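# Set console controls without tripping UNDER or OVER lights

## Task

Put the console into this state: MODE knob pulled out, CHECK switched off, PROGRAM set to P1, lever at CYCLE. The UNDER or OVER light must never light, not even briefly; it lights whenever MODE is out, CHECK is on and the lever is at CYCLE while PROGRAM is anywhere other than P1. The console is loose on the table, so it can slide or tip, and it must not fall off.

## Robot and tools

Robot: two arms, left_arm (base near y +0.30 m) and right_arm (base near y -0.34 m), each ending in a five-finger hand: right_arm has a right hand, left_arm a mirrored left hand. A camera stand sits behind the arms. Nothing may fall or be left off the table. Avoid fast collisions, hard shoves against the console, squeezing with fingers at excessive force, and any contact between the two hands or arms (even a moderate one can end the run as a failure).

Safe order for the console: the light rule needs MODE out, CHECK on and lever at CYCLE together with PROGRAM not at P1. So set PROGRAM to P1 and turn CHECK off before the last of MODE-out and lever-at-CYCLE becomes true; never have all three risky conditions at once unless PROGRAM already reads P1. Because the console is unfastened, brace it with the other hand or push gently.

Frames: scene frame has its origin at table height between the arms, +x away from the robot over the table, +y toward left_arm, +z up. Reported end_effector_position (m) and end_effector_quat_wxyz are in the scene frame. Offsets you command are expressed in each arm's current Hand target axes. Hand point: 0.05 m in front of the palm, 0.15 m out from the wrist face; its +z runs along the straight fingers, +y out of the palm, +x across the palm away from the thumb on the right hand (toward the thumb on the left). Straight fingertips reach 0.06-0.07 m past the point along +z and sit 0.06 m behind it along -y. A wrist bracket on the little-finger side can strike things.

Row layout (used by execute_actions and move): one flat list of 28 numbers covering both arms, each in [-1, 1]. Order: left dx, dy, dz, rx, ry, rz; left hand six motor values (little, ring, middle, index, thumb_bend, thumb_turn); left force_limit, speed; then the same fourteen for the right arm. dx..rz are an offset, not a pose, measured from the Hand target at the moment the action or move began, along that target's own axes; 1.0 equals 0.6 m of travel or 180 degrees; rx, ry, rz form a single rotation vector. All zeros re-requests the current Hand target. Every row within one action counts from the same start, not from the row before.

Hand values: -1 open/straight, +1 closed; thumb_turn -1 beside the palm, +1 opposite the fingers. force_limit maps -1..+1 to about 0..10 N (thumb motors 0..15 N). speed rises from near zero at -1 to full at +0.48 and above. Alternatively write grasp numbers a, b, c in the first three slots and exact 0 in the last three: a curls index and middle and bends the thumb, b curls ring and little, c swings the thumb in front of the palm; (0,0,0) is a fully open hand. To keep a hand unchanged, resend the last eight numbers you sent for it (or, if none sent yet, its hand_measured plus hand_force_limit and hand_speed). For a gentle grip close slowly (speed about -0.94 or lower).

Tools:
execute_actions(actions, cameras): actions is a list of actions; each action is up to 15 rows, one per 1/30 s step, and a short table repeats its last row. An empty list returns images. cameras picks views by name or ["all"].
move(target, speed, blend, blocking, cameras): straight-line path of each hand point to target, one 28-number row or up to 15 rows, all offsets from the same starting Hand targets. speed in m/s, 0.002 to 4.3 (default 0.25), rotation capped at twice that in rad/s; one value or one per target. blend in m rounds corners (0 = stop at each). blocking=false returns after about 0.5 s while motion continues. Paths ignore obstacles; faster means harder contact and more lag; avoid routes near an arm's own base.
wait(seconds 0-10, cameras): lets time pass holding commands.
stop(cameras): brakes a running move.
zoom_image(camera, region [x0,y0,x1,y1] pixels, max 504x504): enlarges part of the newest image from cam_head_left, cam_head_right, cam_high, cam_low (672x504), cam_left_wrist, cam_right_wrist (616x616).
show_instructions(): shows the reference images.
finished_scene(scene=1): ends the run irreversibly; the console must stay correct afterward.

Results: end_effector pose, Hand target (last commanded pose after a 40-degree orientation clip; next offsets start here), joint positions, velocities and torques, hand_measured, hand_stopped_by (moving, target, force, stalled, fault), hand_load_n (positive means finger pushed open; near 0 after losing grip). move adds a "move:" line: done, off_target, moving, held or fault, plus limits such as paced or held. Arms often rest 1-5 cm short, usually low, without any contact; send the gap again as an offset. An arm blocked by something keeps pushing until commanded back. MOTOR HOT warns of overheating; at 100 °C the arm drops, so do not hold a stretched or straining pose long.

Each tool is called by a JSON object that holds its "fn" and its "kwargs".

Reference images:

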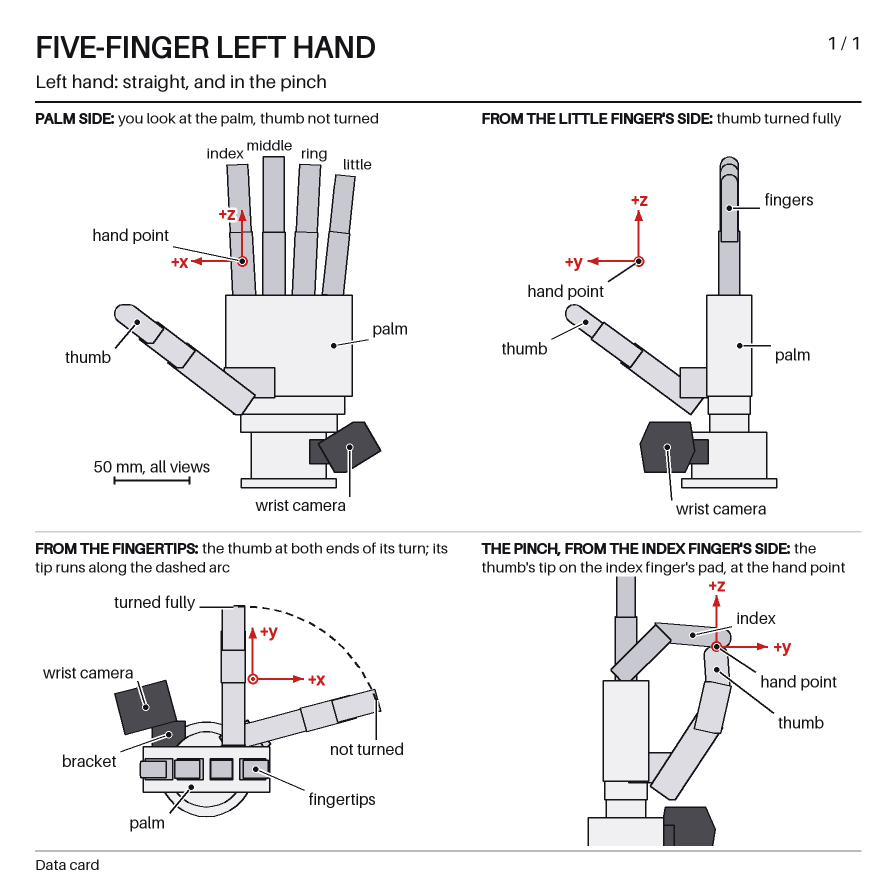

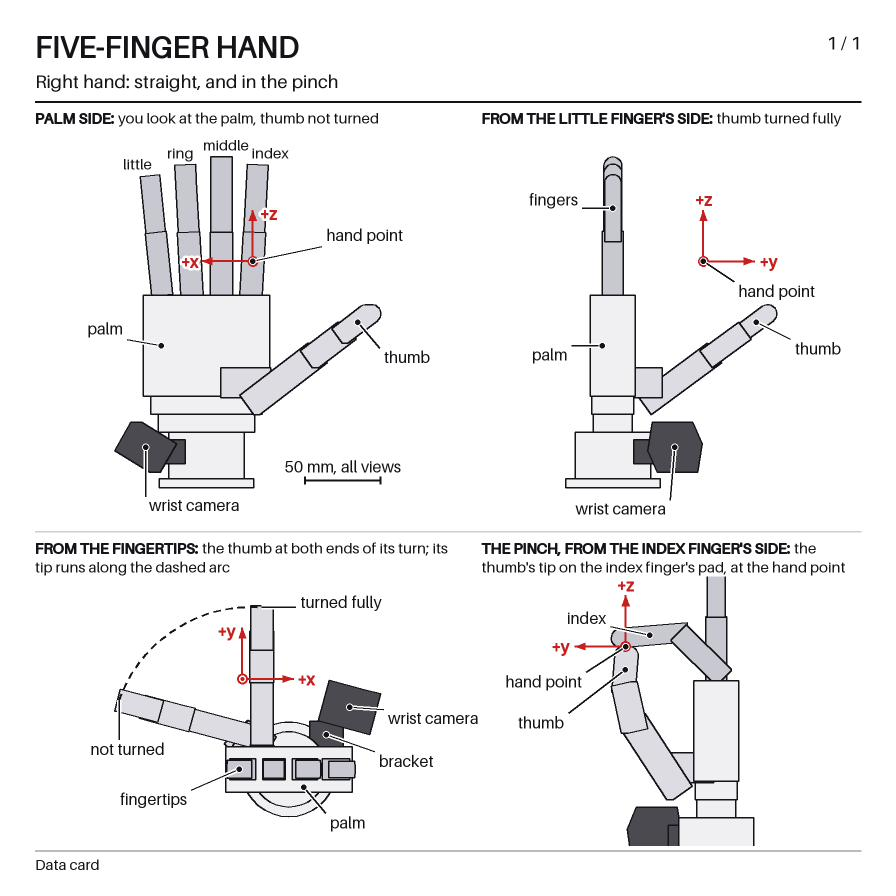

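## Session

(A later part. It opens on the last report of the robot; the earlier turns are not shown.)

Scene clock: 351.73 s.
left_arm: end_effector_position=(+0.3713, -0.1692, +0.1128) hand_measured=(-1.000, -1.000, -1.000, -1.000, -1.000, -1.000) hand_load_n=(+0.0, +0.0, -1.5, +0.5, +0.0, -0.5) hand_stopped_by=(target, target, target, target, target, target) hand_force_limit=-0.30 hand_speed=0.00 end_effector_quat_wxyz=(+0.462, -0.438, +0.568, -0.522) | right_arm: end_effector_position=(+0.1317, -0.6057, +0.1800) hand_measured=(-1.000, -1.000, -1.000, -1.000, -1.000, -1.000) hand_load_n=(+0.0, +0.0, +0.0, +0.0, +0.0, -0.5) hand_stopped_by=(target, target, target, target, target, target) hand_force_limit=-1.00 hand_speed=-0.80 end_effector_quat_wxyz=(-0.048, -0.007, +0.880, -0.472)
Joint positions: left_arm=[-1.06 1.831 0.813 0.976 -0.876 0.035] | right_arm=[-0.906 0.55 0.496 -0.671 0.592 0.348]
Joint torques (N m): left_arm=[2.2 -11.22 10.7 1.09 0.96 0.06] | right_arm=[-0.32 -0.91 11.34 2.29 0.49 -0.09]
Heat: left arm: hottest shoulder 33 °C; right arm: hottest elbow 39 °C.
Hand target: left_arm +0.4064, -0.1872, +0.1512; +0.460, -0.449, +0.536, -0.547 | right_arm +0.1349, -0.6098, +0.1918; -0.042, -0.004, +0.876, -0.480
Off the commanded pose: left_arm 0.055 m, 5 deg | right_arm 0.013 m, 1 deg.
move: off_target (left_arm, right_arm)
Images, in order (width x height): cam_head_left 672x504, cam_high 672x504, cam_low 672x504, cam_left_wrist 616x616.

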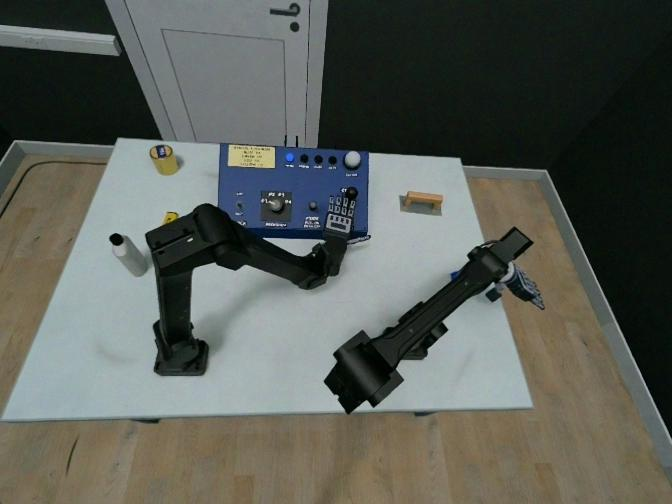

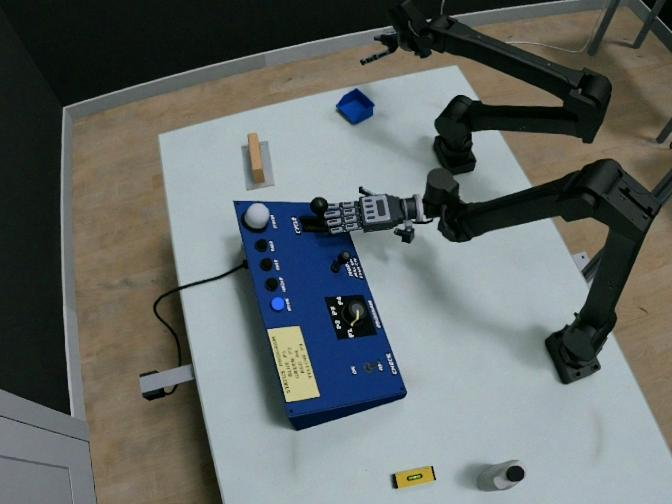

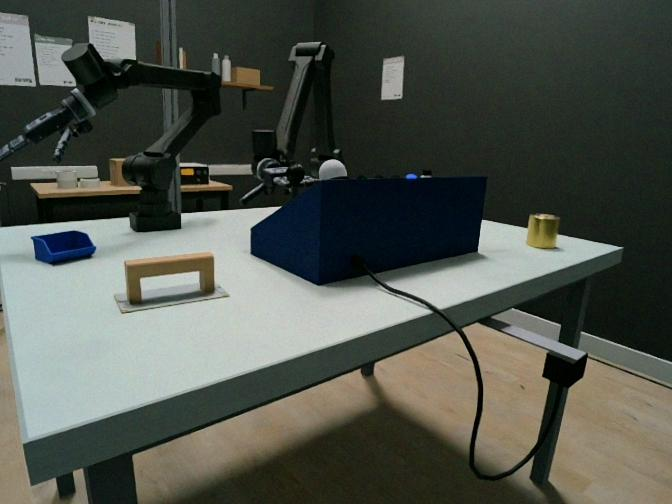

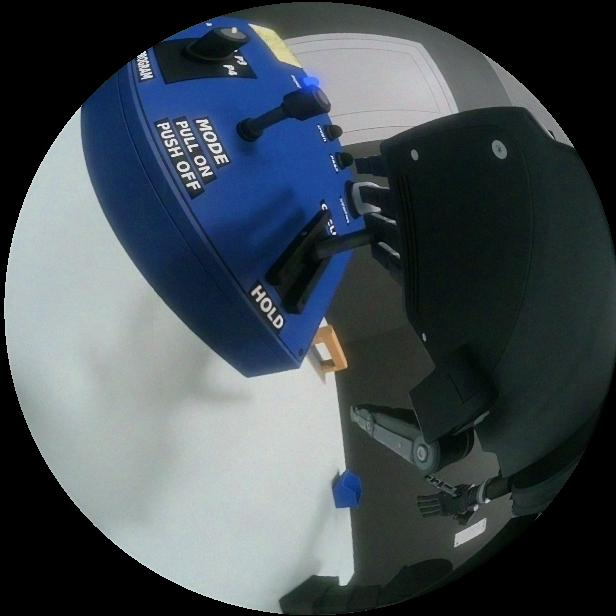

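{"fn": "move", "kwargs": {"target": [[0.0057, 0.047, -0.0625, 0, 0, 0, -1, -1, -1, -1, -1, -1, -0.3, 0, 0, 0, 0, 0, 0, 0, -1, -1, -1, -1, -1, -1, -1, -0.8],[0.0283, 0.0442, -0.1905, 0, 0, 0, -1, -1, -1, -1, -1, -1, -0.3, 0, 0, 0, 0, 0, 0, 0, -1, -1, -1, -1, -1, -1, -1, -0.8]], "speed": [0.06, 0.12], "blend": [0.01, 0], "cameras": ["cam_head_left", "cam_head_right", "cam_high", "cam_low", "cam_left_wrist"]}}

{"fn": "zoom_image", "kwargs": {"camera": "cam_head_left", "region": [290, 150, 380, 245]}}

{"fn": "zoom_image", "kwargs": {"camera": "cam_low", "region": [200, 80, 500, 300]}}

{"fn": "zoom_image", "kwargs": {"camera": "cam_high", "region": [230, 160, 430, 340]}}

{"fn": "zoom_image", "kwargs": {"camera": "cam_left_wrist", "region": [120, 30, 420, 330]}}

Scene clock: 368.13 s.
left_arm: end_effector_position=(+0.2938, -0.1808, +0.1068) hand_measured=(-1.000, -1.000, -1.000, -1.000, -1.000, -1.000) hand_load_n=(+0.0, +0.0, +0.0, +0.0, +0.0, -0.5) hand_stopped_by=(target, target, target, target, target, target) hand_force_limit=-0.30 hand_speed=0.00 end_effector_quat_wxyz=(+0.464, -0.447, +0.548, -0.534) | right_arm: end_effector_position=(+0.1317, -0.6057, +0.1800) hand_measured=(-1.000, -1.000, -1.000, -1.000, -1.000, -1.000) hand_load_n=(+0.0, +0.0, +0.0, -0.5, +0.0, +0.0) hand_stopped_by=(target, target, target, target, target, target) hand_force_limit=-1.00 hand_speed=-0.80 end_effector_quat_wxyz=(-0.048, -0.007, +0.880, -0.472)
Joint positions: left_arm=[-1.235 1.842 0.749 1.096 -1.071 0.034] | right_arm=[-0.906 0.55 0.496 -0.671 0.592 0.348]
Joint torques (N m): left_arm=[-0.79 -11.28 4.33 2.48 -0.03 0.12] | right_arm=[-0.38 -0.91 11.33 2.29 0.5 -0.1]
Heat: left arm: hottest shoulder 33 °C; right arm: hottest elbow 39 °C.
Hand target: left_arm +0.2914, -0.1841, +0.1221; +0.460, -0.449, +0.536, -0.547 | right_arm +0.1349, -0.6098, +0.1918; -0.042, -0.004, +0.876, -0.480
Off the commanded pose: left_arm 0.016 m, 2 deg | right_arm 0.013 m, 1 deg.
move: off_target (left_arm, right_arm)
Images, in order (width x height): cam_head_left 672x504, cam_head_right 672x504, cam_high 672x504, cam_low 672x504, cam_left_wrist 616x616.

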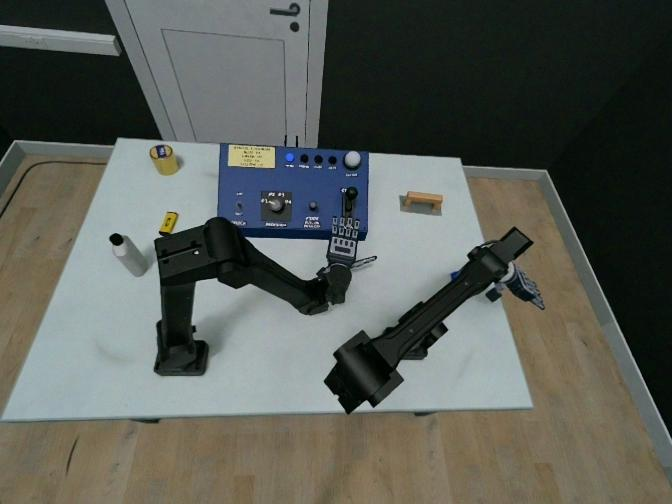

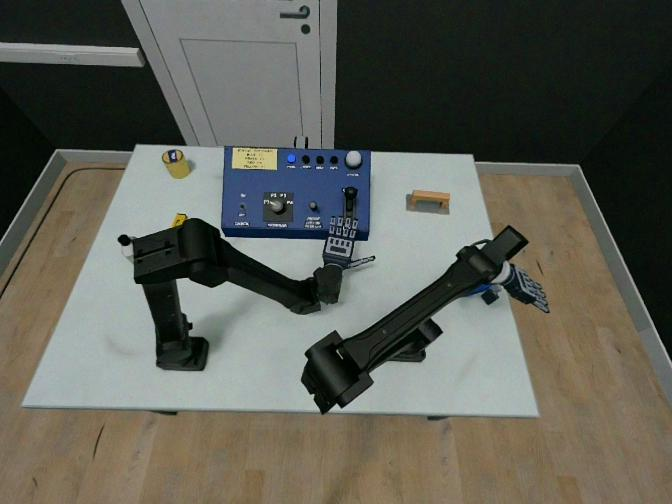

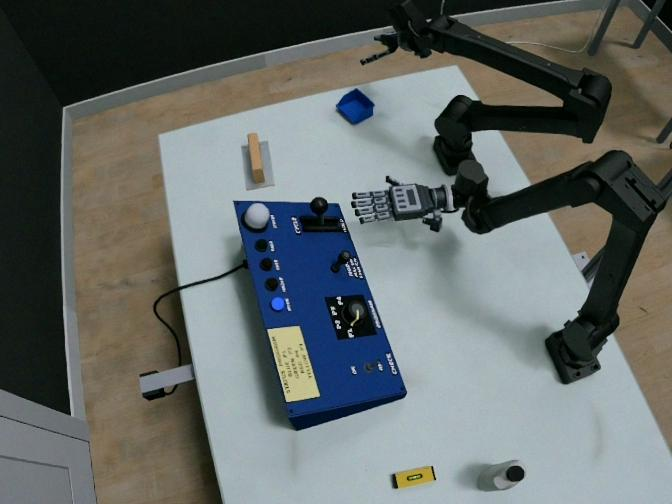

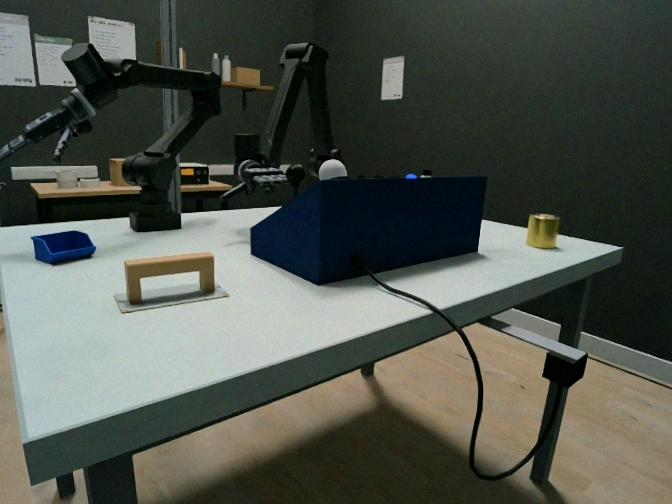

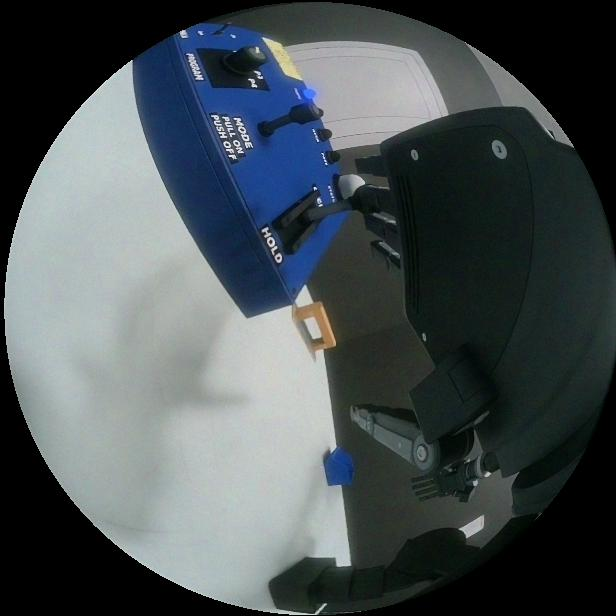

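Scaled by 5.305 from the camera's 672x504 image, which has a finer 960x720 frame.

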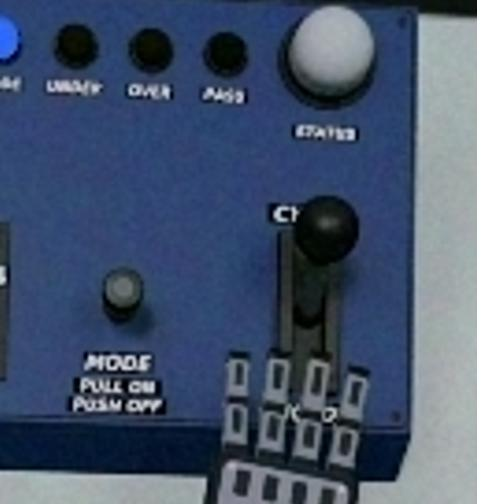

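Scaled by 1.680 from the camera's 672x504 image, which has a finer 960x720 frame.

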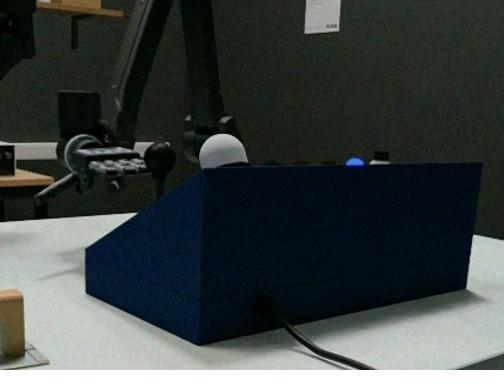

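Scaled by 2.520 from the camera's 672x504 image, which has a finer 960x720 frame.

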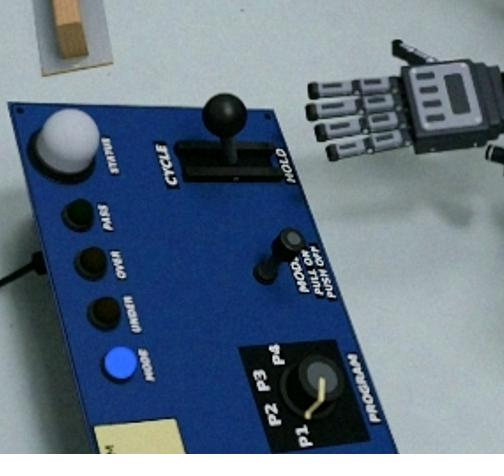

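Scaled by 1.680 from the camera's 616x616 image, which has a finer 880x880 frame.

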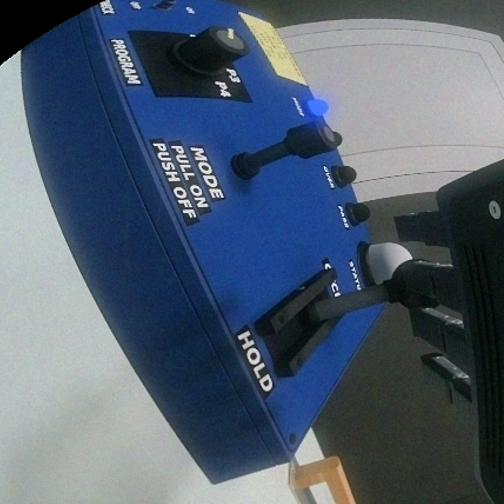

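{"fn": "zoom_image", "kwargs": {"camera": "cam_head_left", "region": [210, 170, 330, 245]}}

{"fn": "zoom_image", "kwargs": {"camera": "cam_high", "region": [310, 280, 430, 400]}}

{"fn": "zoom_image", "kwargs": {"camera": "cam_head_right", "region": [330, 170, 390, 240]}}

{"fn": "zoom_image", "kwargs": {"camera": "cam_high", "region": [280, 180, 360, 250]}}

Scaled by 4.200 from the camera's 672x504 image, which has a finer 960x720 frame.

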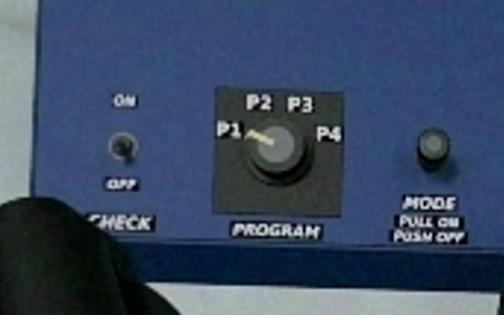

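Scaled by 4.200 from the camera's 672x504 image, which has a finer 960x720 frame.

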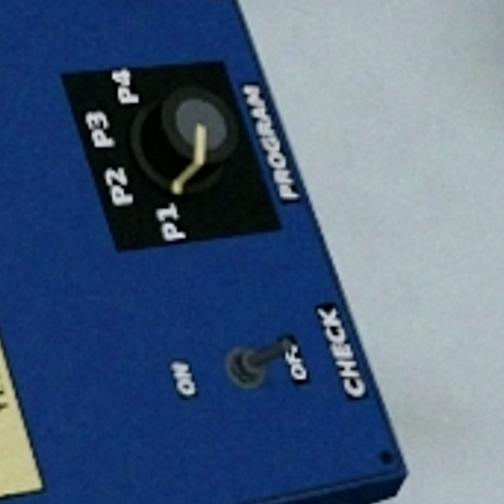

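Scaled by 7.200 from the camera's 672x504 image, which has a finer 960x720 frame.

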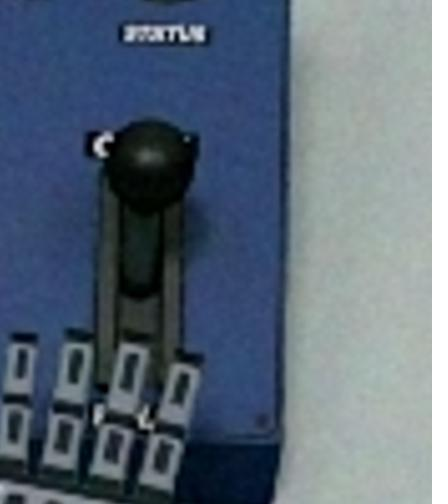

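Scaled by 6.300 from the camera's 672x504 image, which has a finer 960x720 frame.

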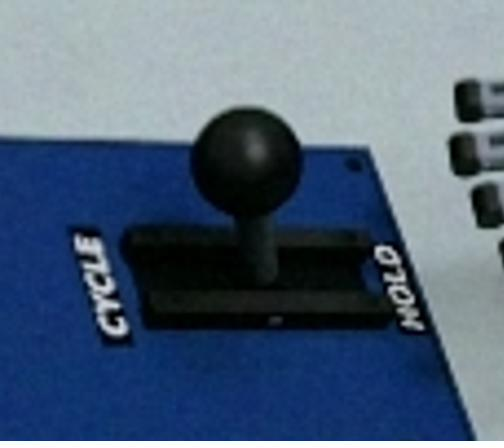

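{"fn": "finished_scene", "kwargs": {}}

The scene is finished: the task was done.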